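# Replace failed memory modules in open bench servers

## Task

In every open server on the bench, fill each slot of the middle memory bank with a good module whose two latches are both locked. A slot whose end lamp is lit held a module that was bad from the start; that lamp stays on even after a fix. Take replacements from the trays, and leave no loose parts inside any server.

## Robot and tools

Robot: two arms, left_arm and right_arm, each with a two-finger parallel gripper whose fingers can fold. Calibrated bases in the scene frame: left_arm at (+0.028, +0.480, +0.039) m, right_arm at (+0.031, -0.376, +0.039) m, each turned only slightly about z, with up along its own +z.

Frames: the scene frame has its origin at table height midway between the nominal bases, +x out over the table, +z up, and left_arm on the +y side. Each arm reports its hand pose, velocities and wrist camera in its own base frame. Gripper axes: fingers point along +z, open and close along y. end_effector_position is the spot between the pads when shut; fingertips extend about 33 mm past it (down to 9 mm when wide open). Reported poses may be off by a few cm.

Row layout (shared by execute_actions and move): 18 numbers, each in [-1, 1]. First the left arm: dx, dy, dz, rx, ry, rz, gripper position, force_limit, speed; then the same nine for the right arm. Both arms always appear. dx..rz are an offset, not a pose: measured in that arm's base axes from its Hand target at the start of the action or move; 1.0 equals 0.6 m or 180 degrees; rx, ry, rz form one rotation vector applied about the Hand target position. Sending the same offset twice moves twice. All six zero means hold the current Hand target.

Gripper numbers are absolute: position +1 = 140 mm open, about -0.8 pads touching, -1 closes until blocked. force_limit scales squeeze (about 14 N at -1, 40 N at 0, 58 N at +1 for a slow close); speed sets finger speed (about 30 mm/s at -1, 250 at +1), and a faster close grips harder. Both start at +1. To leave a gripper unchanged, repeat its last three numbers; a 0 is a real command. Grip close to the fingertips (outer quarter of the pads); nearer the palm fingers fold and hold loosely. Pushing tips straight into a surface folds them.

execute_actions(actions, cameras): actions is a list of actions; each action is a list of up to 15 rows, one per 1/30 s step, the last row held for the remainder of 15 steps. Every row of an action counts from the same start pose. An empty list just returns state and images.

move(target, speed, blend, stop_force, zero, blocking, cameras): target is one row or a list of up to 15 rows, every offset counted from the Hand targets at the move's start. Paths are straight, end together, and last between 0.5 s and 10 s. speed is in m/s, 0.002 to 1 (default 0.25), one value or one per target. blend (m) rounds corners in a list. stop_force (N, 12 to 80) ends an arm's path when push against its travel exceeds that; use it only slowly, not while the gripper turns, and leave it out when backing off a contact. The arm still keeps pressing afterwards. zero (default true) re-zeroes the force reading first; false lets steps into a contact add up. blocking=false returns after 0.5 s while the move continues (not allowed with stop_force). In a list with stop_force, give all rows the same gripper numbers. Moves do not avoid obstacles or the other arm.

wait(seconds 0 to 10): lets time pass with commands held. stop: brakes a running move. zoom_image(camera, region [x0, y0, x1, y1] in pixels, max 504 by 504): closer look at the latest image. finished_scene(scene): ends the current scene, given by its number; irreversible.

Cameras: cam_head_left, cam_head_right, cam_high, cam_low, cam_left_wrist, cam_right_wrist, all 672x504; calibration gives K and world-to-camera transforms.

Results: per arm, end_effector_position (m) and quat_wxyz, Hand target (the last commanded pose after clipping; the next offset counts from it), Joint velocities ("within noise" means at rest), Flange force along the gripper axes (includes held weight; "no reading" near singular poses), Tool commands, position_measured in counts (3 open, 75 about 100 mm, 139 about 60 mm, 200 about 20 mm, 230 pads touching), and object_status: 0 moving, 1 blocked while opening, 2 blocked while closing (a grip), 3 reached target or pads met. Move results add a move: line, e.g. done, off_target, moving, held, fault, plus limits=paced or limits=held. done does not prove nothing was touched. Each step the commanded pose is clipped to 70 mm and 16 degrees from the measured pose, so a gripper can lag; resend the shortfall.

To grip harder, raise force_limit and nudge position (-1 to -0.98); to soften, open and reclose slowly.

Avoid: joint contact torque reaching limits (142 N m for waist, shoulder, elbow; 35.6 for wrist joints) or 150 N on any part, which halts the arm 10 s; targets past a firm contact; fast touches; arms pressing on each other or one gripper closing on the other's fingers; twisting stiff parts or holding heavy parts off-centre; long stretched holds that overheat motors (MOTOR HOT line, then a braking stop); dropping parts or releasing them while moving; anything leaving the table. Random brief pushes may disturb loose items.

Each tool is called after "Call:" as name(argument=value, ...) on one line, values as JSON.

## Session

Call:
execute_actions(actions=[])

Call:
zoom_image(camera="cam_head_right", region=[220, 100, 430, 270])

Call:
zoom_image(camera="cam_head_right", region=[410, 100, 630, 270])

Scene clock: 0.00 s.
left_arm: end_effector_position=(+0.1601, -0.2500, +0.1846) position_measured=3 object_status=3 end_effector_quat_wxyz=(-0.204, +0.166, +0.960, +0.096) | right_arm: end_effector_position=(+0.8542, +0.4749, +0.2926) position_measured=3 object_status=3 end_effector_quat_wxyz=(-0.130, +0.670, -0.414, +0.603)
Joint positions: left_arm=[-0.571 0.015 -0.191 -0.018 -1.82 -1.342] | right_arm=[0.86 0.998 0.64 1.458 -1.147 -1.053]
Joint velocities: within noise
Flange force (N): no reading
Hand target: left_arm +0.1601, -0.2500, +0.1846; -0.204, +0.166, +0.960, +0.096 | right_arm +0.8542, +0.4749, +0.2926; -0.130, +0.670, -0.414, +0.603
Tool commands: left_gripper/position=+1.0 left_gripper/force_limit=+1.0 left_gripper/speed=+1.0 right_gripper/position=+1.0 right_gripper/force_limit=+1.0 right_gripper/speed=+1.0
camera_calibration:
cam_left_wrist: T_world_to_cam=[[0.380405, 0.918867, 0.104764, 0.158859], [0.924238, -0.373698, -0.0783224, -0.223917], [-0.0328178, 0.126621, -0.991408, 0.359222], [0, 0, 0, 1]] pos_world=[0.158311, -0.275133, 0.321955]
cam_right_wrist: T_world_to_cam=[[-0.401162, -0.639301, -0.65602, 0.845364], [-0.263875, 0.766469, -0.585573, 0.039789], [0.877177, -0.0618022, -0.476174, -0.439089], [0, 0, 0, 1]] pos_world=[0.734786, 0.482809, 0.368792]

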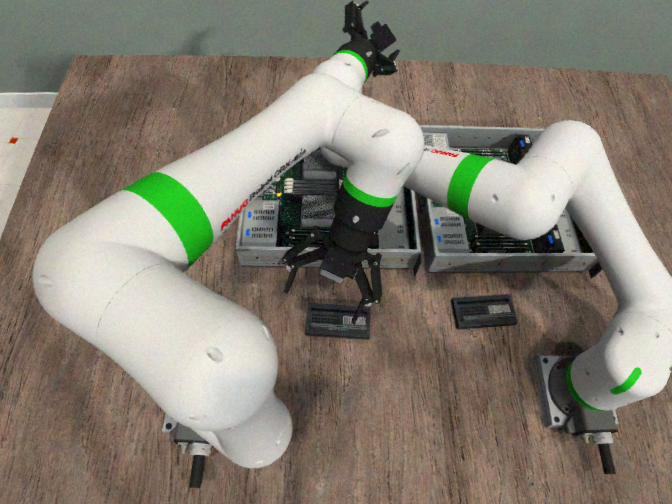

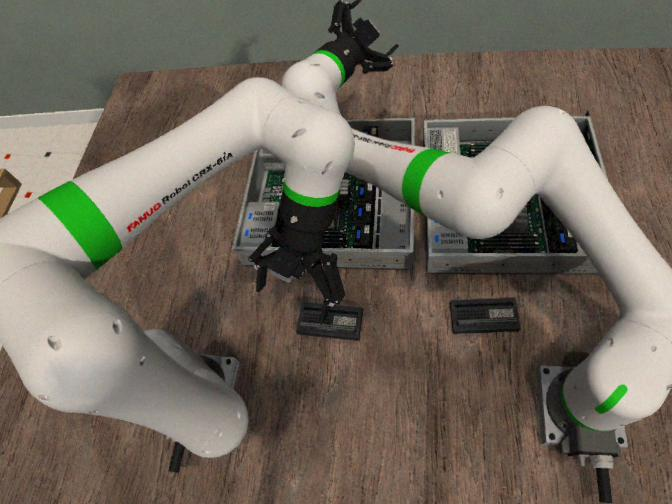

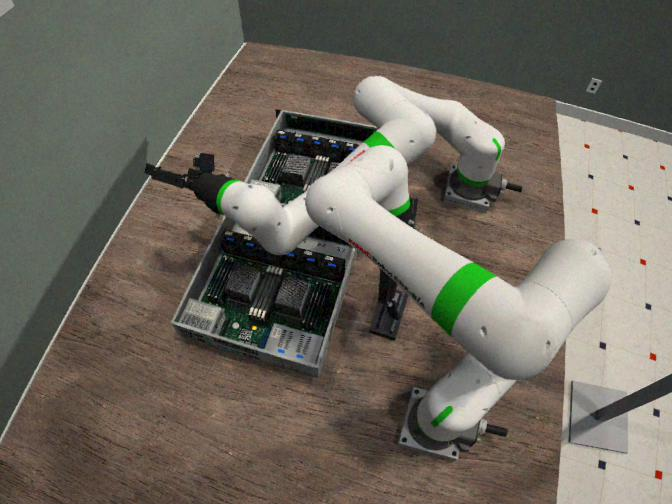

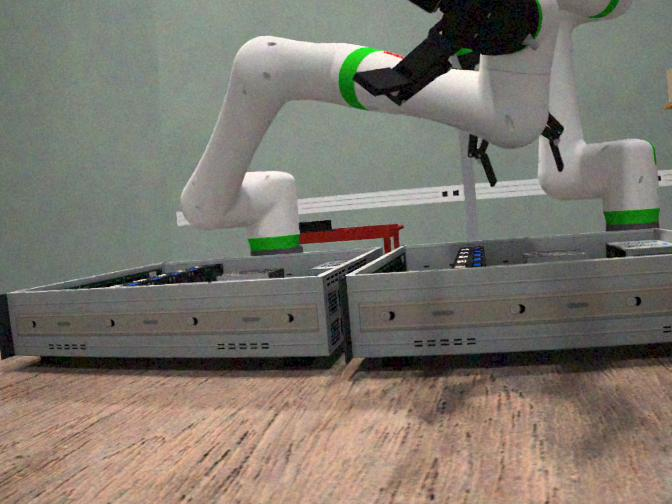

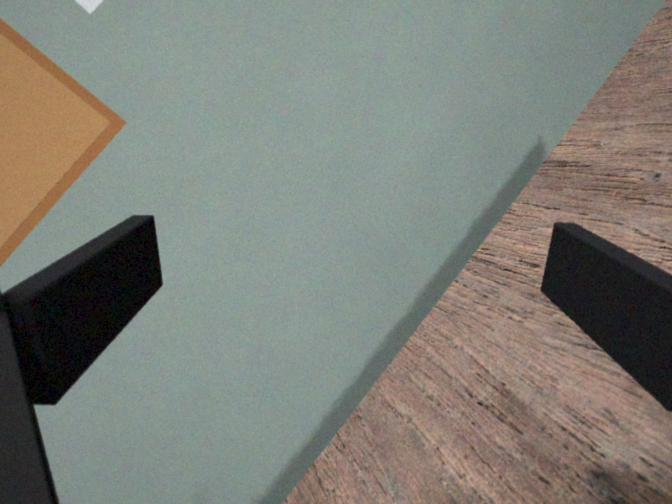

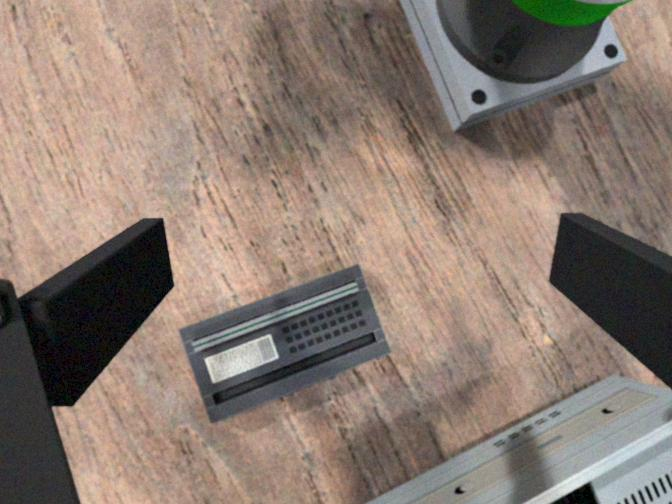

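Scaled by 2.400.

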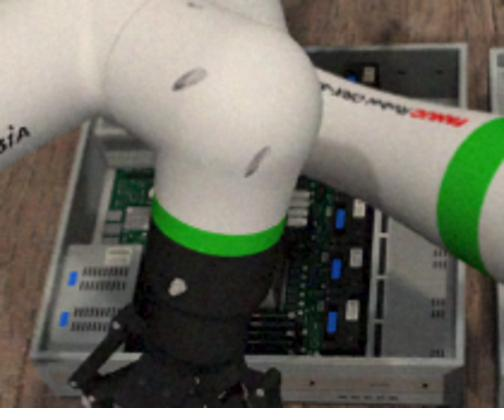

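Scaled by 2.291.

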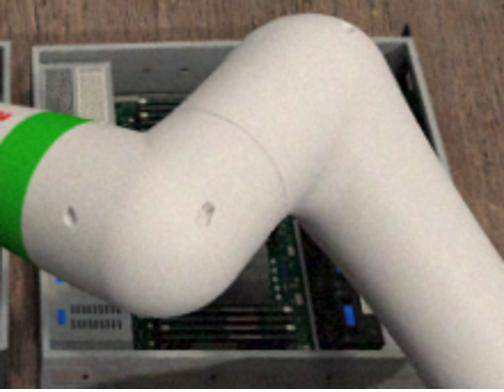

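Call:
move(target=[[0,0,0,0,0,0,1,1,1,-0.25,-0.33,0.05,0.11,0.18,-0.057,1,1,1],[0,0,0,0,0,0,1,1,1,-0.547,-0.673,-0.137,0.2236,0.362,-0.1147,1,1,1],[0.25,-0.05,0.15,0.03,-0.08,0.303,1,1,1,-0.547,-0.673,-0.137,0.2236,0.362,-0.1147,1,1,1],[0.647,-0.1,0.042,0.06,-0.159,0.607,1,1,1,-0.547,-0.673,-0.137,0.2236,0.362,-0.1147,1,1,1]], speed=0.4, blend=[0.05,0,0.05,0])

Call:
zoom_image(camera="cam_left_wrist", region=[250, 130, 400, 400])

Call:
zoom_image(camera="cam_right_wrist", region=[250, 130, 400, 400])

Scene clock: 31.87 s.
left_arm: end_effector_position=(+0.5483, -0.3100, +0.2098) position_measured=3 object_status=3 end_effector_quat_wxyz=(+0.000, +0.719, -0.695, +0.001) | right_arm: end_effector_position=(+0.5260, +0.0711, +0.2104) position_measured=3 object_status=3 end_effector_quat_wxyz=(+0.001, +0.721, -0.693, +0.000)
Joint positions: left_arm=[-0.306 0.471 0.508 0.001 -1.607 0.339] | right_arm=[0.383 0.209 0.164 0.001 -1.527 -0.344]
Joint velocities: within noise
Flange force (N): left_arm=[0.0 -4.2 2.0] | right_arm=[-2.0 -6.2 0.8]
Hand target: left_arm +0.5483, -0.3100, +0.2098; +0.000, +0.719, -0.695, +0.001 | right_arm +0.5260, +0.0711, +0.2104; +0.001, +0.721, -0.693, +0.000
Off the commanded pose: left_arm 0.000 m, 0 deg | right_arm 0.000 m, 0 deg.
move: done
camera_calibration:
cam_left_wrist: T_world_to_cam=[[-0.999984, -0.00550211, -0.000948819, 0.556106], [-0.00547916, 0.934383, 0.356228, 0.220833], [-0.00107345, 0.356228, -0.934398, 0.446317], [0, 0, 0, 1]] pos_world=[0.557786, -0.362273, 0.338898]
cam_right_wrist: T_world_to_cam=[[-0.99806, -0.0622349, 0.00190019, 0.536096], [-0.0576537, 0.935255, 0.349249, -0.102629], [-0.0235126, 0.348462, -0.937028, 0.326158], [0, 0, 0, 1]] pos_world=[0.536808, 0.0156942, 0.340443]

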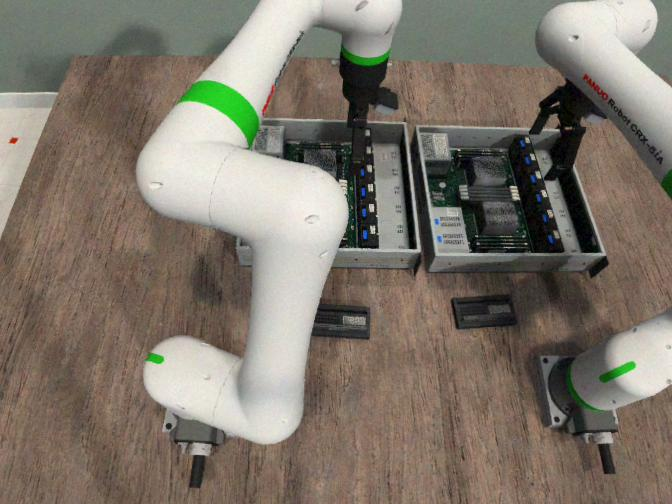

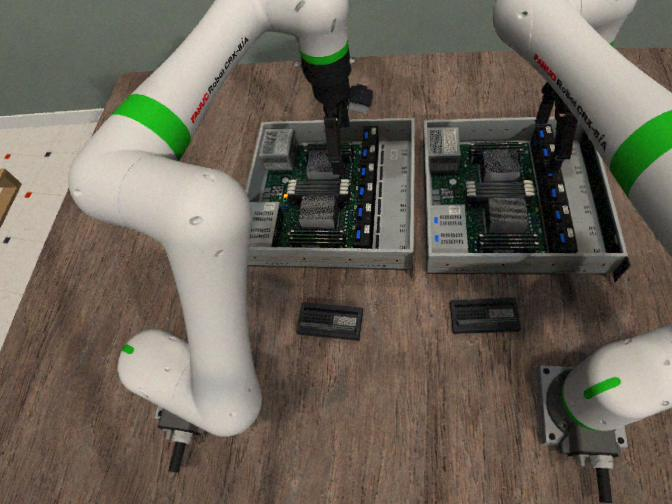

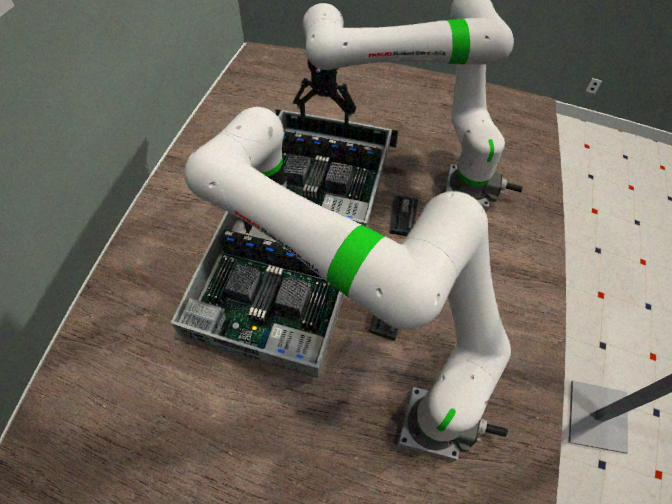

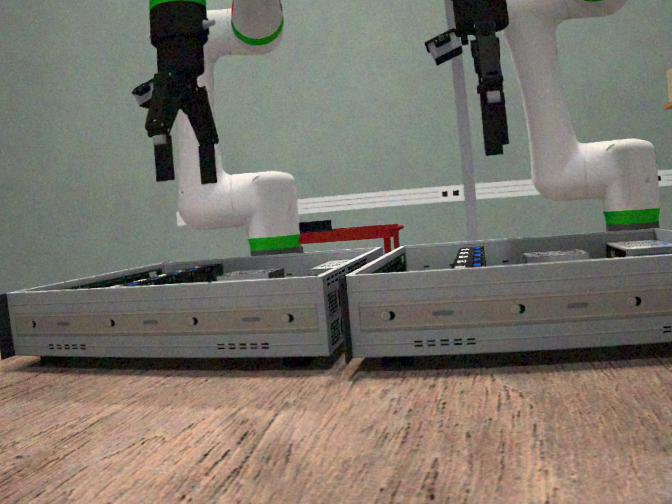

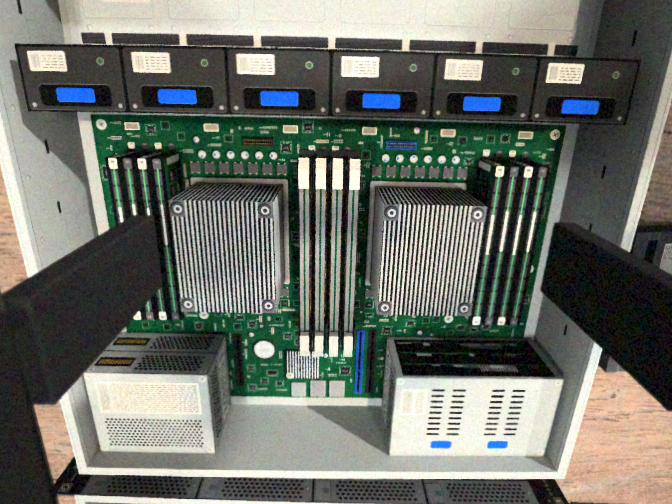

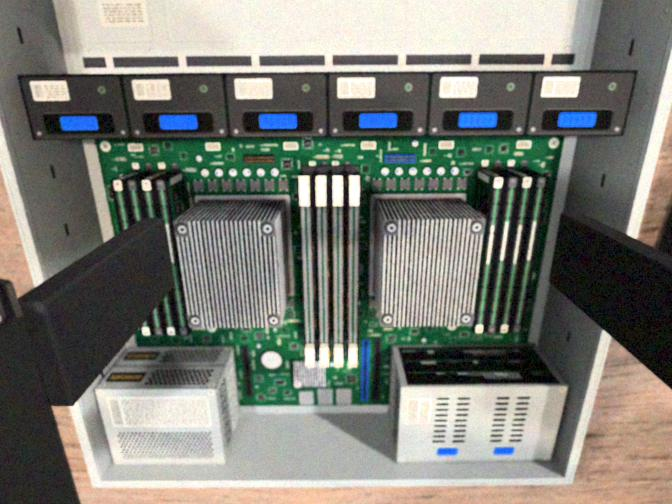

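Scaled by 1.867.

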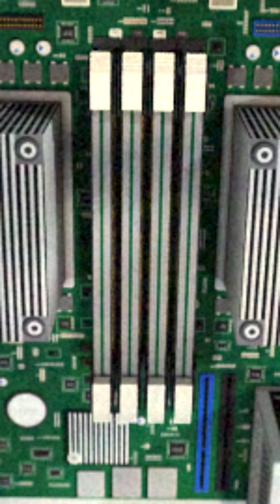

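Scaled by 1.867.

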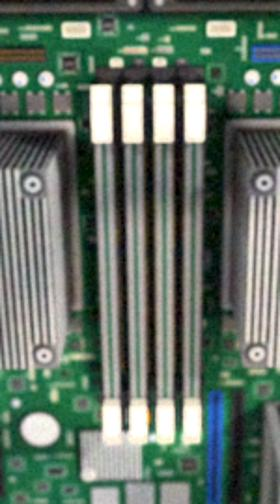

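Call:
move(target=[0,0.3,-0.05,0,0,0,1,1,1,0,0.3,-0.05,0,0,0,1,1,1], cameras=["cam_left_wrist","cam_right_wrist"])

Call:
zoom_image(camera="cam_left_wrist", region=[250, 60, 420, 230])

Call:
zoom_image(camera="cam_right_wrist", region=[250, 60, 420, 230])

Scene clock: 39.27 s.
left_arm: end_effector_position=(+0.5483, -0.1300, +0.1798) position_measured=3 object_status=3 end_effector_quat_wxyz=(+0.000, +0.719, -0.695, +0.001) | right_arm: end_effector_position=(+0.5260, +0.2511, +0.1804) position_measured=3 object_status=3 end_effector_quat_wxyz=(+0.001, +0.721, -0.693, +0.000)
Joint positions: left_arm=[0.001 0.297 0.201 0.001 -1.475 0.032] | right_arm=[0.671 0.348 0.27 0.001 -1.494 -0.632]
Joint velocities: within noise
Flange force (N): left_arm=[-1.2 -3.9 1.8] | right_arm=[-4.4 -7.0 0.9]
Hand target: left_arm +0.5483, -0.1300, +0.1798; +0.000, +0.719, -0.695, +0.001 | right_arm +0.5260, +0.2511, +0.1804; +0.001, +0.721, -0.693, +0.000
Off the commanded pose: left_arm 0.000 m, 0 deg | right_arm 0.000 m, 0 deg.
move: done
camera_calibration:
cam_left_wrist: T_world_to_cam=[[-0.999985, -0.00540843, -0.00091388, 0.557073], [-0.00537918, 0.934384, 0.356228, 0.0633685], [-0.00107272, 0.356227, -0.934399, 0.354199], [0, 0, 0, 1]] pos_world=[0.557786, -0.182373, 0.308898]
cam_right_wrist: T_world_to_cam=[[-0.998062, -0.0622, 0.00180675, 0.547473], [-0.0576537, 0.935257, 0.349243, -0.260396], [-0.0234127, 0.348462, -0.93703, 0.235308], [0, 0, 0, 1]] pos_world=[0.536908, 0.195594, 0.310443]
Images, in order (width x height): cam_left_wrist 672x504, cam_right_wrist 672x504.

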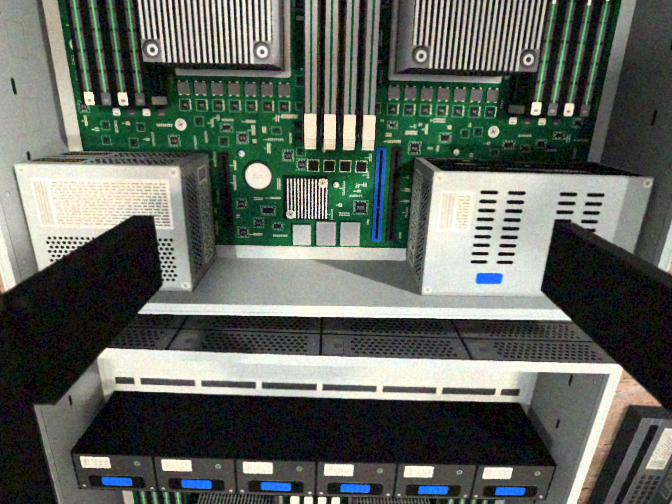

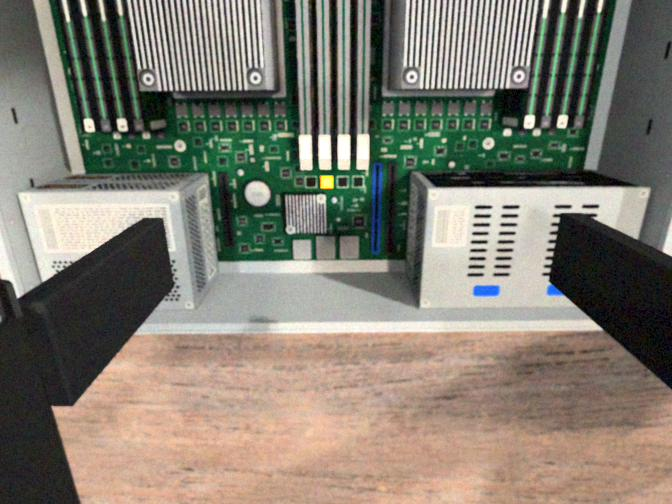

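Scaled by 2.965.

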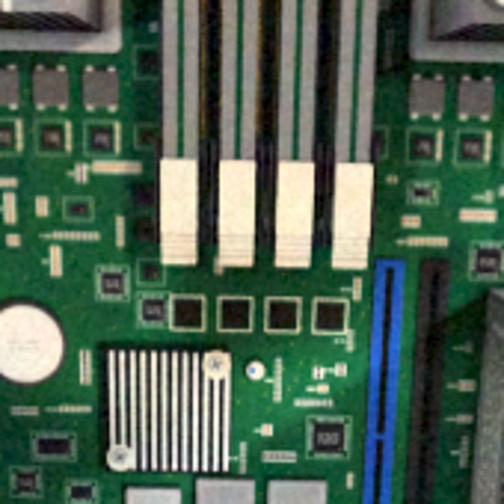

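Scaled by 2.965.

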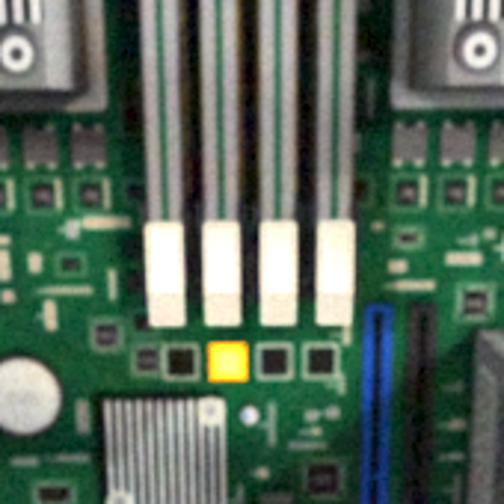

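Call:
move(target=[0.033,-0.0783,-0.133,0,0,0,-1,1,0,-0.2,-0.3,0.1,0,0,0,1,1,1], cameras=["cam_right_wrist"])

Call:
zoom_image(camera="cam_right_wrist", region=[240, 30, 450, 240])

Scene clock: 57.43 s.
left_arm: end_effector_position=(+0.5680, -0.1770, +0.1000) position_measured=233 object_status=3 end_effector_quat_wxyz=(+0.000, +0.719, -0.695, +0.001) | right_arm: end_effector_position=(+0.4060, +0.0711, +0.2404) position_measured=3 object_status=3 end_effector_quat_wxyz=(+0.001, +0.721, -0.693, +0.000)
Joint positions: left_arm=[-0.081 0.409 0.163 0.001 -1.324 0.114] | right_arm=[0.495 -0.094 -0.086 0.001 -1.58 -0.456]
Joint velocities: within noise
Flange force (N): left_arm=[-0.6 -3.9 2.7] | right_arm=[-1.8 -4.3 0.5]
Hand target: left_arm +0.5681, -0.1770, +0.1000; +0.000, +0.719, -0.695, +0.001 | right_arm +0.4060, +0.0711, +0.2404; +0.001, +0.721, -0.693, +0.000
Off the commanded pose: left_arm 0.000 m, 0 deg | right_arm 0.000 m, 0 deg.
move: done
camera_calibration:
cam_right_wrist: T_world_to_cam=[[-0.99806, -0.0622368, 0.00190628, 0.416369], [-0.0576555, 0.935287, 0.349161, -0.119986], [-0.0235136, 0.348374, -0.937061, 0.351464], [0, 0, 0, 1]] pos_world=[0.416908, 0.015694, 0.370444]
Images, in order (width x height): cam_right_wrist 672x504.

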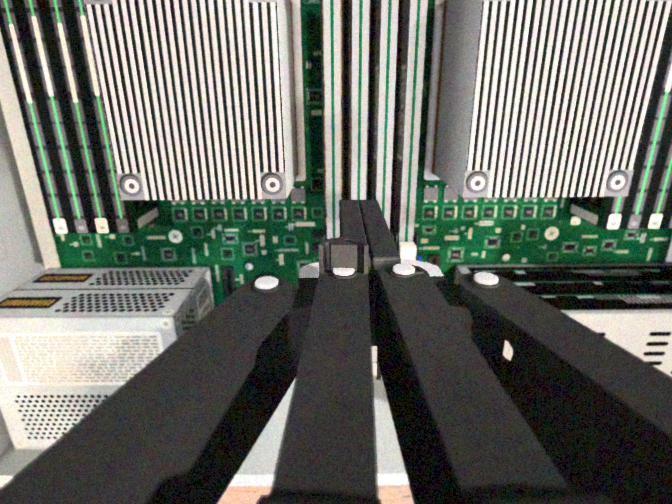

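Scaled by 2.400.

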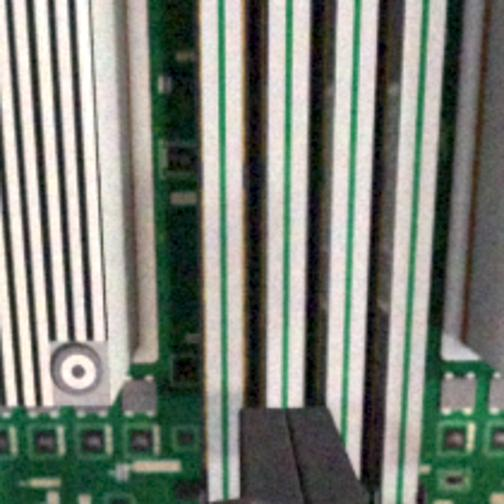

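Call:
move(target=[[0.0115,0,0,0,0.111,-0.0064,-1,1,0,0,0,0,0,0,0,1,1,1],[0.0115,0,-0.058,0,0.111,-0.0064,-1,1,0,0,0,0,0,0,0,1,1,1]], cameras=["cam_right_wrist"], speed=0.06)

Call:
zoom_image(camera="cam_right_wrist", region=[240, 50, 440, 250])

Scene clock: 75.03 s.
left_arm: end_effector_position=(+0.5750, -0.1769, +0.0652) position_measured=233 object_status=3 end_effector_quat_wxyz=(+0.121, +0.701, -0.692, -0.124) | right_arm: end_effector_position=(+0.4060, +0.0711, +0.2404) position_measured=3 object_status=3 end_effector_quat_wxyz=(+0.001, +0.721, -0.693, +0.000)
Joint positions: left_arm=[-0.068 0.767 0.574 0.021 -1.725 0.08] | right_arm=[0.495 -0.094 -0.086 0.001 -1.58 -0.456]
Joint velocities: within noise
Flange force (N): left_arm=[-0.6 -4.3 0.8] | right_arm=[-2.3 -4.0 0.1]
Hand target: left_arm +0.5750, -0.1770, +0.0652; +0.121, +0.701, -0.692, -0.124 | right_arm +0.4060, +0.0711, +0.2404; +0.001, +0.721, -0.693, +0.000
Off the commanded pose: left_arm 0.000 m, 0 deg | right_arm 0.000 m, 0 deg.
move: done
camera_calibration:
cam_right_wrist: T_world_to_cam=[[-0.99806, -0.0622349, 0.00190019, 0.416272], [-0.0576537, 0.935255, 0.349249, -0.120024], [-0.0235126, 0.348462, -0.937028, 0.351447], [0, 0, 0, 1]] pos_world=[0.416808, 0.0156942, 0.370443]
Images, in order (width x height): cam_right_wrist 672x504.

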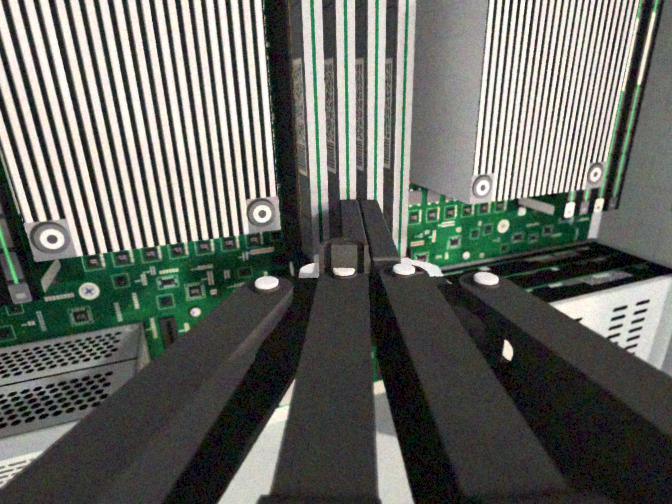

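Scaled by 2.520.

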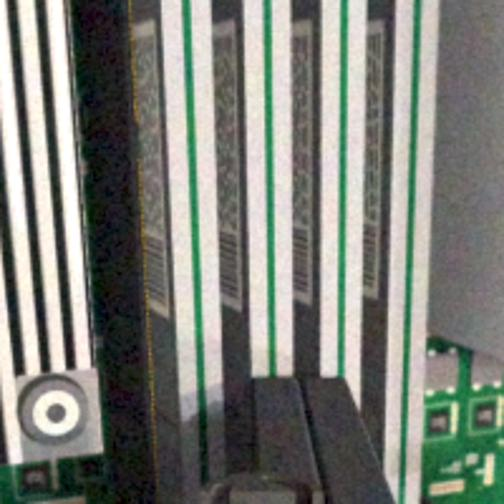

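Call:
move(target=[[0.0013,0,-0.004,0,0,0,-1,1,0,0,0,0,0,0,0,1,1,1],[0.001,0.06,-0.004,0,0,0,-1,1,0,0,0,0,0,0,0,1,1,1]], cameras=["cam_right_wrist","cam_head_right"], speed=0.02, stop_force=45)

Call:
zoom_image(camera="cam_right_wrist", region=[240, 50, 440, 250])

Call:
zoom_image(camera="cam_head_right", region=[260, 165, 370, 215])

Scene clock: 84.27 s.
left_arm: end_effector_position=(+0.5757, -0.1563, +0.0631) position_measured=233 object_status=3 end_effector_quat_wxyz=(+0.121, +0.701, -0.692, -0.124) | right_arm: end_effector_position=(+0.4060, +0.0711, +0.2404) position_measured=3 object_status=3 end_effector_quat_wxyz=(+0.001, +0.721, -0.693, +0.000)
Joint positions: left_arm=[-0.039 0.756 0.553 0.011 -1.715 0.051] | right_arm=[0.495 -0.094 -0.086 0.001 -1.58 -0.456]
Joint velocities: within noise
Flange force (N): left_arm=[45.7 -0.4 -43.8] | right_arm=[-2.4 -4.2 0.2]
Hand target: left_arm +0.5757, -0.1563, +0.0630; +0.121, +0.701, -0.692, -0.124 (not the last commanded pose) | right_arm +0.4060, +0.0711, +0.2404; +0.001, +0.721, -0.693, +0.000
Off the commanded pose: left_arm 0.015 m, 0 deg | right_arm 0.000 m, 0 deg.
move: contact (left_arm); path passed 1 of 2 targets
camera_calibration:
cam_right_wrist: T_world_to_cam=[[-0.99806, -0.0622349, 0.00190019, 0.416272], [-0.0576537, 0.935255, 0.349249, -0.120024], [-0.0235126, 0.348462, -0.937028, 0.351447], [0, 0, 0, 1]] pos_world=[0.416808, 0.0156942, 0.370443]
Images, in order (width x height): cam_head_right 672x504, cam_right_wrist 672x504.

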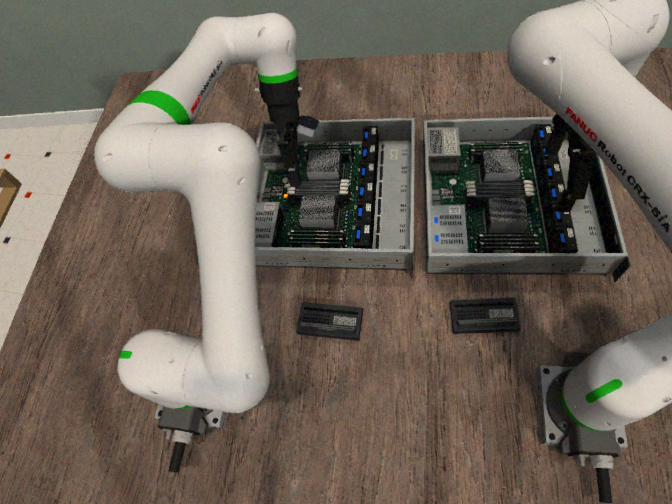

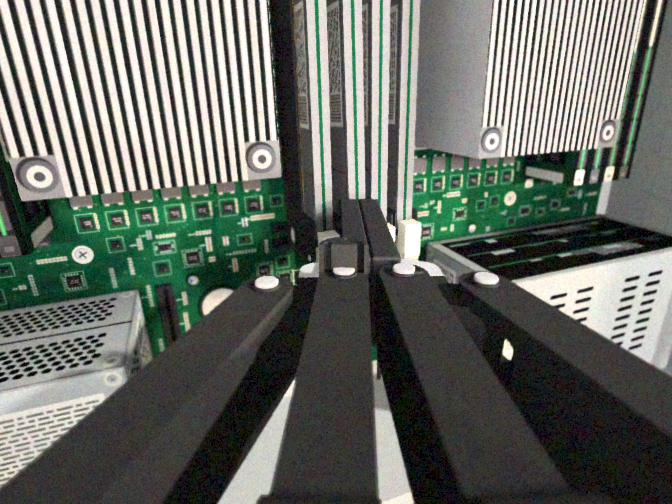

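Scaled by 2.520.

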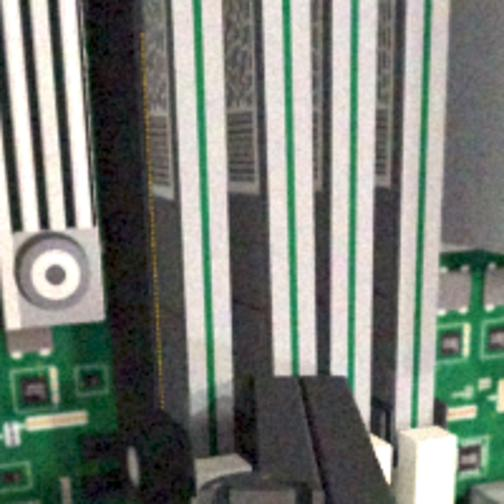

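Scaled by 4.582.

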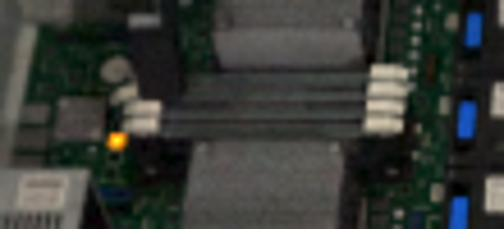

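Call:
move(target=[[0,-0.033,0.005,0,0,0,-1,1,0,0,0,0,0,0,0,1,1,1],[0,-0.033,0.06,0,0,0,-1,1,0,0,0,0,0,0,0,1,1,1],[0.002,-0.179,0.06,0,0,0,-1,1,0,0,0,0,0,0,0,1,1,1],[0.002,-0.179,0,0,0,0,-1,1,0,0,0,0,0,0,0,1,1,1]], cameras=["cam_right_wrist"], speed=[0.04,0.06,0.1,0.04])

Call:
zoom_image(camera="cam_right_wrist", region=[240, 50, 440, 250])

Scene clock: 94.97 s.
left_arm: end_effector_position=(+0.5769, -0.2637, +0.0630) position_measured=233 object_status=3 end_effector_quat_wxyz=(+0.121, +0.701, -0.692, -0.124) | right_arm: end_effector_position=(+0.4060, +0.0711, +0.2404) position_measured=3 object_status=3 end_effector_quat_wxyz=(+0.001, +0.721, -0.693, +0.000)
Joint positions: left_arm=[-0.187 0.854 0.703 0.063 -1.763 0.201] | right_arm=[0.495 -0.094 -0.086 0.001 -1.58 -0.456]
Joint velocities: within noise
Flange force (N): left_arm=[0.7 -4.8 0.7] | right_arm=[-2.1 -4.0 0.1]
Hand target: left_arm +0.5769, -0.2637, +0.0630; +0.121, +0.701, -0.692, -0.124 | right_arm +0.4060, +0.0711, +0.2404; +0.001, +0.721, -0.693, +0.000
Off the commanded pose: left_arm 0.000 m, 0 deg | right_arm 0.000 m, 0 deg.
move: done
camera_calibration:
cam_right_wrist: T_world_to_cam=[[-0.99806, -0.0622349, 0.00190019, 0.416272], [-0.0576537, 0.935255, 0.349249, -0.120024], [-0.0235126, 0.348462, -0.937028, 0.351447], [0, 0, 0, 1]] pos_world=[0.416808, 0.0156942, 0.370443]
Images, in order (width x height): cam_right_wrist 672x504.

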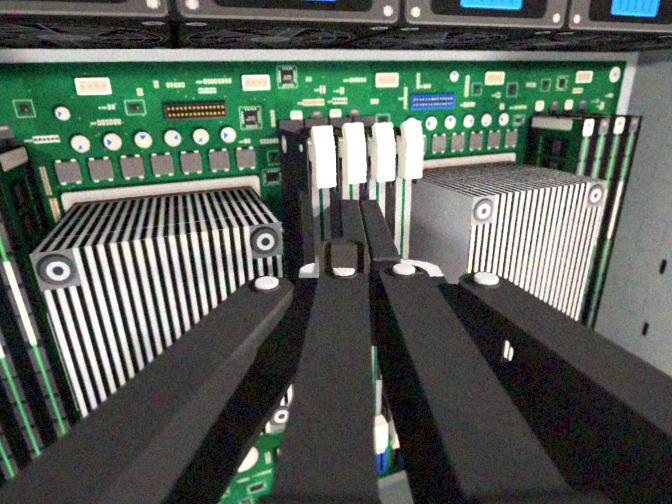

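Scaled by 2.520.

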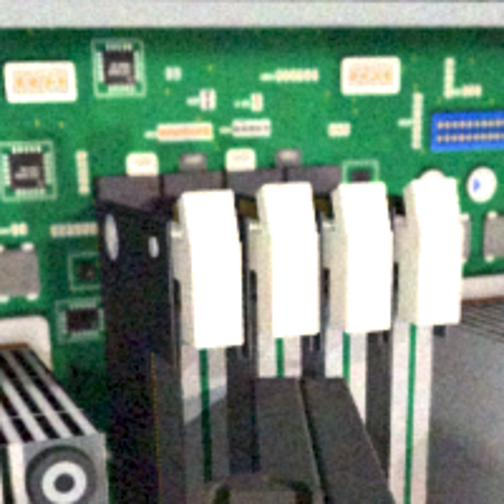

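Call:
move(target=[0.0005,-0.06,0,0,0,0,-1,1,0,0,0,0,0,0,0,1,1,1], cameras=["cam_right_wrist"], speed=0.015, stop_force=45)

Call:
zoom_image(camera="cam_right_wrist", region=[240, 50, 440, 250])

Scene clock: 106.97 s.
left_arm: end_effector_position=(+0.5772, -0.2822, +0.0632) position_measured=233 object_status=3 end_effector_quat_wxyz=(+0.121, +0.701, -0.692, -0.124) | right_arm: end_effector_position=(+0.4060, +0.0711, +0.2404) position_measured=3 object_status=3 end_effector_quat_wxyz=(+0.001, +0.721, -0.693, +0.000)
Joint positions: left_arm=[-0.212 0.877 0.741 0.071 -1.775 0.227] | right_arm=[0.495 -0.094 -0.086 0.001 -1.58 -0.456]
Joint velocities: within noise
Flange force (N): left_arm=[-50.7 -5.4 -46.2] | right_arm=[-2.4 -4.3 0.0]
Hand target: left_arm +0.5771, -0.2822, +0.0632; +0.121, +0.701, -0.692, -0.124 (not the last commanded pose) | right_arm +0.4060, +0.0711, +0.2404; +0.001, +0.721, -0.693, +0.000
Off the commanded pose: left_arm 0.018 m, 0 deg | right_arm 0.000 m, 0 deg.
move: contact (left_arm)
camera_calibration:
cam_right_wrist: T_world_to_cam=[[-0.99806, -0.0622349, 0.00190019, 0.416272], [-0.0576537, 0.935255, 0.349249, -0.120024], [-0.0235126, 0.348462, -0.937028, 0.351447], [0, 0, 0, 1]] pos_world=[0.416808, 0.0156942, 0.370443]
Images, in order (width x height): cam_right_wrist 672x504.

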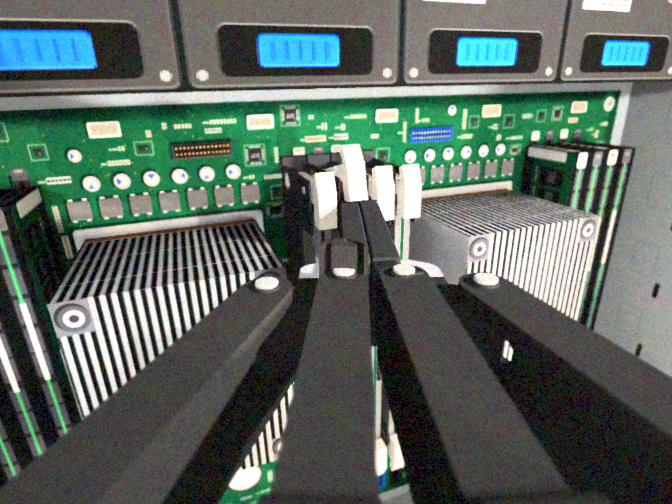

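Scaled by 2.520.

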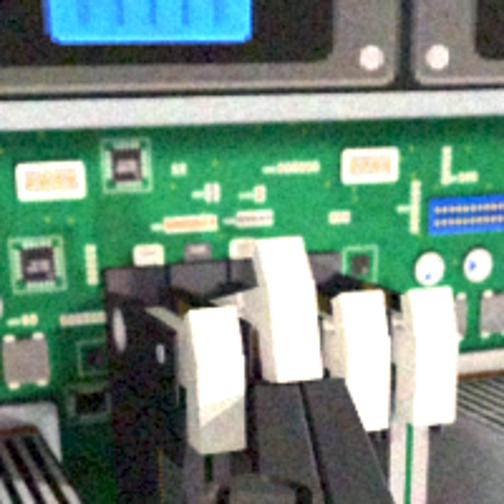

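Call:
move(target=[[0,0.033,0.005,0,0,0,-1,1,0,0,0,0,0,0,0,1,1,1],[0,0.033,0.1,0,0,0,-1,1,0,0,0,0,0,0,0,1,1,1],[-0.017,0.105,0.1,0,-0.111,0,-1,1,0,0,0,0,0,0,0,1,1,1],[-0.017,0.105,0.03,0,-0.111,0,-0.6,0,-1,0,0,0,0,0,0,1,1,1]], cameras=["cam_right_wrist"], speed=[0.04,0.06,0.1,0.05])

Call:
zoom_image(camera="cam_right_wrist", region=[270, 130, 450, 290])

Call:
zoom_image(camera="cam_right_wrist", region=[270, 0, 450, 160])

Scene clock: 120.03 s.
left_arm: end_effector_position=(+0.5669, -0.2192, +0.0812) position_measured=205 object_status=0 end_effector_quat_wxyz=(-0.001, +0.712, -0.702, +0.000) | right_arm: end_effector_position=(+0.4060, +0.0711, +0.2404) position_measured=3 object_status=3 end_effector_quat_wxyz=(+0.001, +0.721, -0.693, +0.000)
Joint positions: left_arm=[-0.155 0.453 0.181 -0.002 -1.297 0.168] | right_arm=[0.495 -0.094 -0.086 0.001 -1.58 -0.456]
Joint velocities: within noise
Flange force (N): left_arm=[-0.4 -3.6 2.7] | right_arm=[-2.2 -4.3 0.5]
Hand target: left_arm +0.5669, -0.2192, +0.0812; -0.001, +0.712, -0.702, +0.000 | right_arm +0.4060, +0.0711, +0.2404; +0.001, +0.721, -0.693, +0.000
Off the commanded pose: left_arm 0.000 m, 0 deg | right_arm 0.000 m, 0 deg.
move: done
camera_calibration:
cam_right_wrist: T_world_to_cam=[[-0.99806, -0.0622349, 0.00190019, 0.416272], [-0.0576537, 0.935255, 0.349249, -0.120024], [-0.0235126, 0.348462, -0.937028, 0.351447], [0, 0, 0, 1]] pos_world=[0.416808, 0.0156942, 0.370443]
Images, in order (width x height): cam_right_wrist 672x504.

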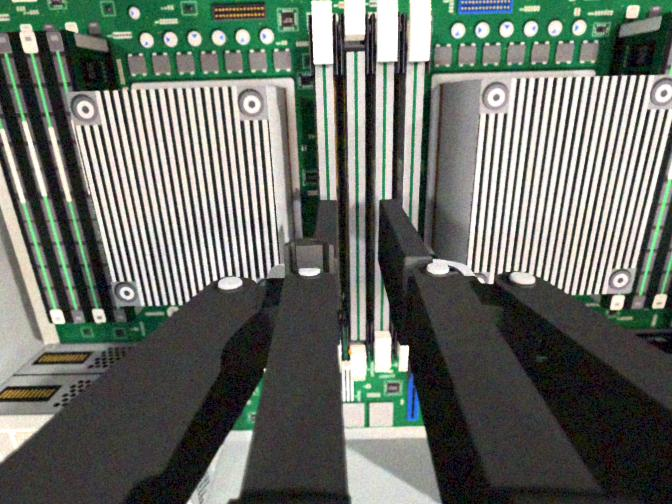

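Scaled by 2.800.

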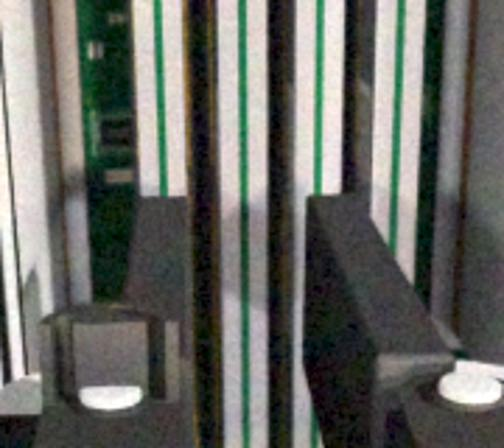

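Scaled by 2.800.

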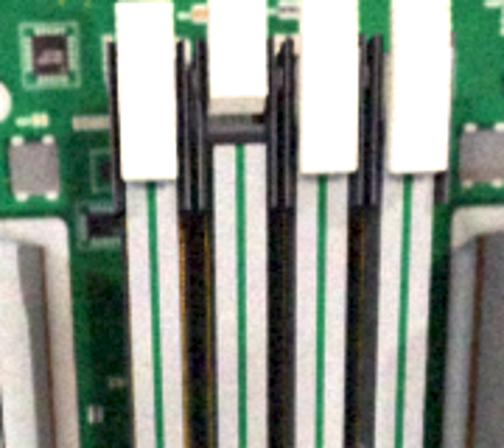

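Call:
move(target=[[0,0,-0.0335,0,0,0,-0.62,0,-1,0,0,0,0,0,0,1,1,1],[0,0,-0.0335,0,0,0,-1,0,-1,0,0,0,0,0,0,1,1,1]], cameras=[], speed=0.03)

Call:
wait(seconds=1, cameras=[])

Call:
move(target=[0,0,0.25,0,0,0,-1,0,-1,-0.15,0,0,0,0,0,1,1,1], cameras=["cam_right_wrist","cam_low"], speed=0.06)

Call:
zoom_image(camera="cam_low", region=[470, 60, 670, 230])

Scene clock: 132.17 s.
left_arm: end_effector_position=(+0.5669, -0.2192, +0.0611) position_measured=222 object_status=0 end_effector_quat_wxyz=(-0.001, +0.712, -0.702, +0.000) | right_arm: end_effector_position=(+0.4060, +0.0711, +0.2404) position_measured=3 object_status=3 end_effector_quat_wxyz=(+0.001, +0.721, -0.693, +0.000)
Joint positions: left_arm=[-0.155 0.468 0.153 -0.002 -1.255 0.169] | right_arm=[0.495 -0.094 -0.086 0.001 -1.58 -0.456]
Joint velocities: within noise
Flange force (N): left_arm=[-1.8 0.5 -5.8] | right_arm=[-2.2 -3.4 0.5]
Hand target: left_arm +0.5669, -0.2192, +0.0611; -0.001, +0.712, -0.702, +0.000 | right_arm +0.4060, +0.0711, +0.2404; +0.001, +0.721, -0.693, +0.000
Off the commanded pose: left_arm 0.000 m, 0 deg | right_arm 0.000 m, 0 deg.
move: done
No camera images: "cameras" was empty.

Scene clock: 133.17 s.
left_arm: end_effector_position=(+0.5669, -0.2192, +0.0611) position_measured=222 object_status=2 end_effector_quat_wxyz=(-0.001, +0.712, -0.702, +0.000) | right_arm: end_effector_position=(+0.4060, +0.0711, +0.2404) position_measured=3 object_status=3 end_effector_quat_wxyz=(+0.001, +0.721, -0.693, +0.000)
Joint positions: left_arm=[-0.155 0.468 0.153 -0.002 -1.255 0.169] | right_arm=[0.495 -0.094 -0.086 0.001 -1.58 -0.456]
Joint velocities: within noise
Flange force (N): left_arm=[-1.3 -0.3 -5.7] | right_arm=[-2.0 -4.3 0.2]
Hand target: left_arm +0.5669, -0.2192, +0.0611; -0.001, +0.712, -0.702, +0.000 | right_arm +0.4060, +0.0711, +0.2404; +0.001, +0.721, -0.693, +0.000
Tool commands: left_gripper/position=-1.0 left_gripper/force_limit=+0.0 left_gripper/speed=-1.0 right_gripper/position=+1.0 right_gripper/force_limit=+1.0 right_gripper/speed=+1.0
Off the commanded pose: left_arm 0.000 m, 0 deg | right_arm 0.000 m, 0 deg.
wait: 1.00 s; at rest by 0.17 s
No camera images: "cameras" was empty.

Scene clock: 135.97 s.
left_arm: end_effector_position=(+0.5669, -0.2192, +0.2112) position_measured=222 object_status=2 end_effector_quat_wxyz=(-0.001, +0.712, -0.702, +0.000) | right_arm: end_effector_position=(+0.3160, +0.0711, +0.2404) position_measured=3 object_status=3 end_effector_quat_wxyz=(+0.001, +0.721, -0.693, +0.000)
Joint positions: left_arm=[-0.155 0.41 0.427 -0.002 -1.586 0.168] | right_arm=[0.636 -0.329 -0.274 0.001 -1.627 -0.597]
Joint velocities: within noise
Flange force (N): left_arm=[-1.5 -0.8 3.0] | right_arm=[-2.7 -1.8 0.4]
Hand target: left_arm +0.5669, -0.2192, +0.2111; -0.001, +0.712, -0.702, +0.000 | right_arm +0.3160, +0.0711, +0.2404; +0.001, +0.721, -0.693, +0.000
Off the commanded pose: left_arm 0.000 m, 0 deg | right_arm 0.000 m, 0 deg.
move: done
camera_calibration:
cam_right_wrist: T_world_to_cam=[[-0.998066, -0.0621389, 0.00192931, 0.326436], [-0.0575506, 0.935216, 0.349368, -0.125291], [-0.0235137, 0.348582, -0.936983, 0.349313], [0, 0, 0, 1]] pos_world=[0.326807, 0.0156945, 0.370443]
Images, in order (width x height): cam_low 672x504, cam_right_wrist 672x504.

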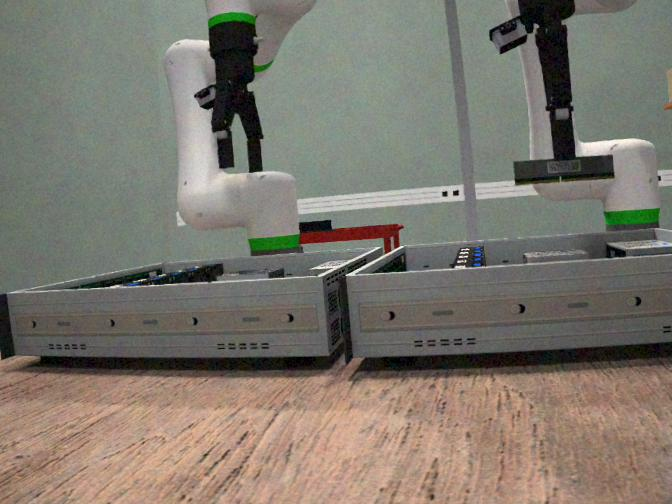

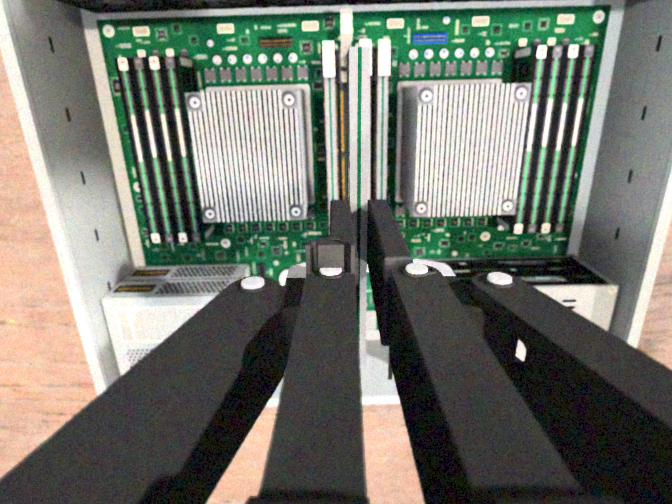

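Scaled by 2.520.

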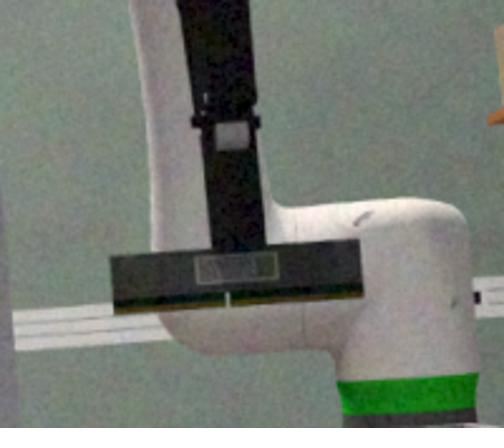

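Call:
move(target=[-0.495,-0.167,-0.03,0,0,-0.01,-1,0,-1,0,0,0,0,0,0,1,1,1], cameras=["cam_right_wrist"], speed=0.2)

Call:
zoom_image(camera="cam_right_wrist", region=[330, 50, 580, 300])

Scene clock: 149.37 s.
left_arm: end_effector_position=(+0.2700, -0.3194, +0.1931) position_measured=222 object_status=2 end_effector_quat_wxyz=(-0.001, +0.701, -0.714, +0.000) | right_arm: end_effector_position=(+0.3160, +0.0711, +0.2404) position_measured=3 object_status=3 end_effector_quat_wxyz=(+0.001, +0.721, -0.693, +0.000)
Joint positions: left_arm=[-0.555 -0.073 -0.176 -0.002 -1.468 0.537] | right_arm=[0.636 -0.329 -0.274 0.001 -1.627 -0.597]
Joint velocities: within noise
Flange force (N): left_arm=[-0.4 -4.5 2.5] | right_arm=[-2.8 -2.1 -0.1]
Hand target: left_arm +0.2699, -0.3194, +0.1931; -0.001, +0.701, -0.714, +0.000 | right_arm +0.3160, +0.0711, +0.2404; +0.001, +0.721, -0.693, +0.000
Off the commanded pose: left_arm 0.000 m, 0 deg | right_arm 0.000 m, 0 deg.
move: done
camera_calibration:
cam_right_wrist: T_world_to_cam=[[-0.99806, -0.0622349, 0.00190019, 0.326447], [-0.0576537, 0.935255, 0.349249, -0.125213], [-0.0235126, 0.348462, -0.937028, 0.349331], [0, 0, 0, 1]] pos_world=[0.326808, 0.0156942, 0.370443]
Images, in order (width x height): cam_right_wrist 672x504.

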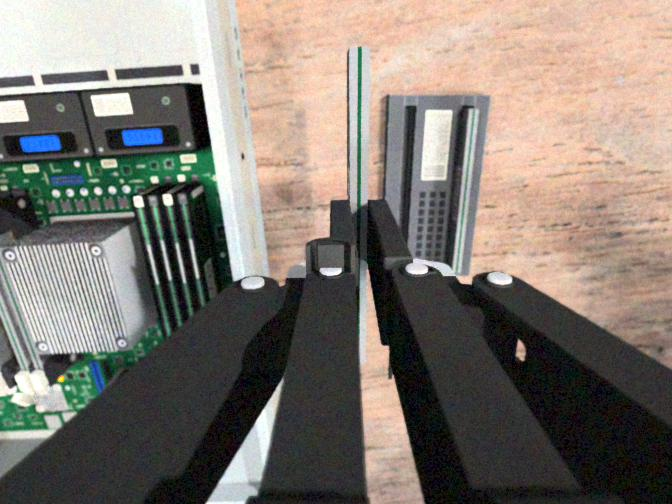

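Scaled by 2.016.

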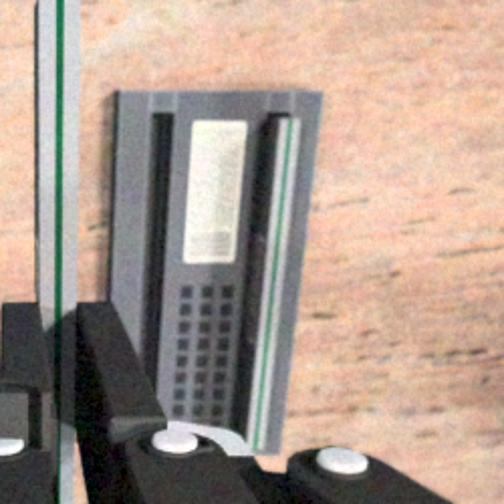

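Call:
move(target=[-0.08,0.0467,-0.155,0,0,-0.0045,-1,0,-1,0,0,0,0,0,0,1,1,1], speed=0.15, cameras=["cam_right_wrist"])

Call:
zoom_image(camera="cam_right_wrist", region=[100, 140, 560, 500])

Scene clock: 186.87 s.
left_arm: end_effector_position=(+0.2219, -0.2914, +0.1001) position_measured=222 object_status=2 end_effector_quat_wxyz=(-0.001, +0.695, -0.719, +0.000) | right_arm: end_effector_position=(+0.3160, +0.0711, +0.2404) position_measured=3 object_status=3 end_effector_quat_wxyz=(+0.001, +0.721, -0.693, +0.000)
Joint positions: left_arm=[-0.56 -0.162 -0.476 -0.003 -1.257 0.528] | right_arm=[0.636 -0.329 -0.274 0.001 -1.627 -0.597]
Joint velocities: within noise
Flange force (N): left_arm=[0.8 -4.7 3.6] | right_arm=[-2.7 -2.3 0.0]
Hand target: left_arm +0.2219, -0.2914, +0.1001; -0.001, +0.696, -0.718, +0.000 | right_arm +0.3160, +0.0711, +0.2404; +0.001, +0.721, -0.693, +0.000
Off the commanded pose: left_arm 0.000 m, 0 deg | right_arm 0.000 m, 0 deg.
move: done
camera_calibration:
cam_right_wrist: T_world_to_cam=[[-0.99806, -0.0622349, 0.00190019, 0.326447], [-0.0576537, 0.935255, 0.349249, -0.125213], [-0.0235126, 0.348462, -0.937028, 0.349331], [0, 0, 0, 1]] pos_world=[0.326808, 0.0156942, 0.370443]
Images, in order (width x height): cam_right_wrist 672x504.

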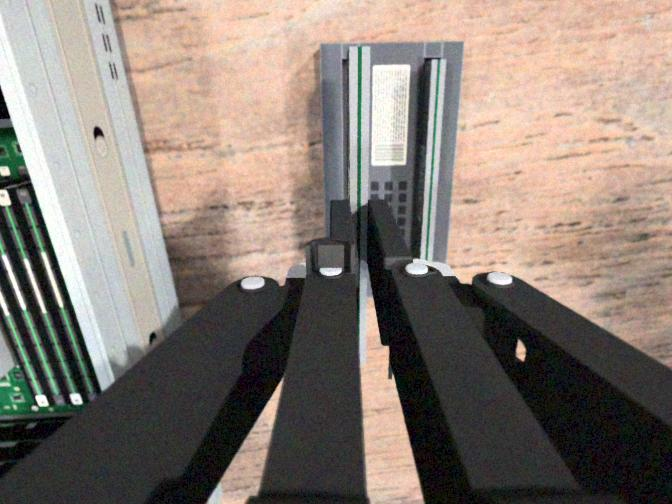

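Scaled by 1.096.

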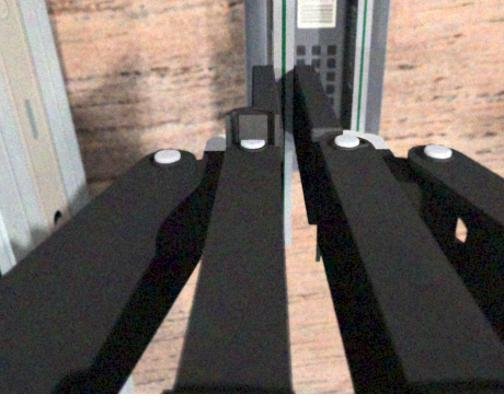

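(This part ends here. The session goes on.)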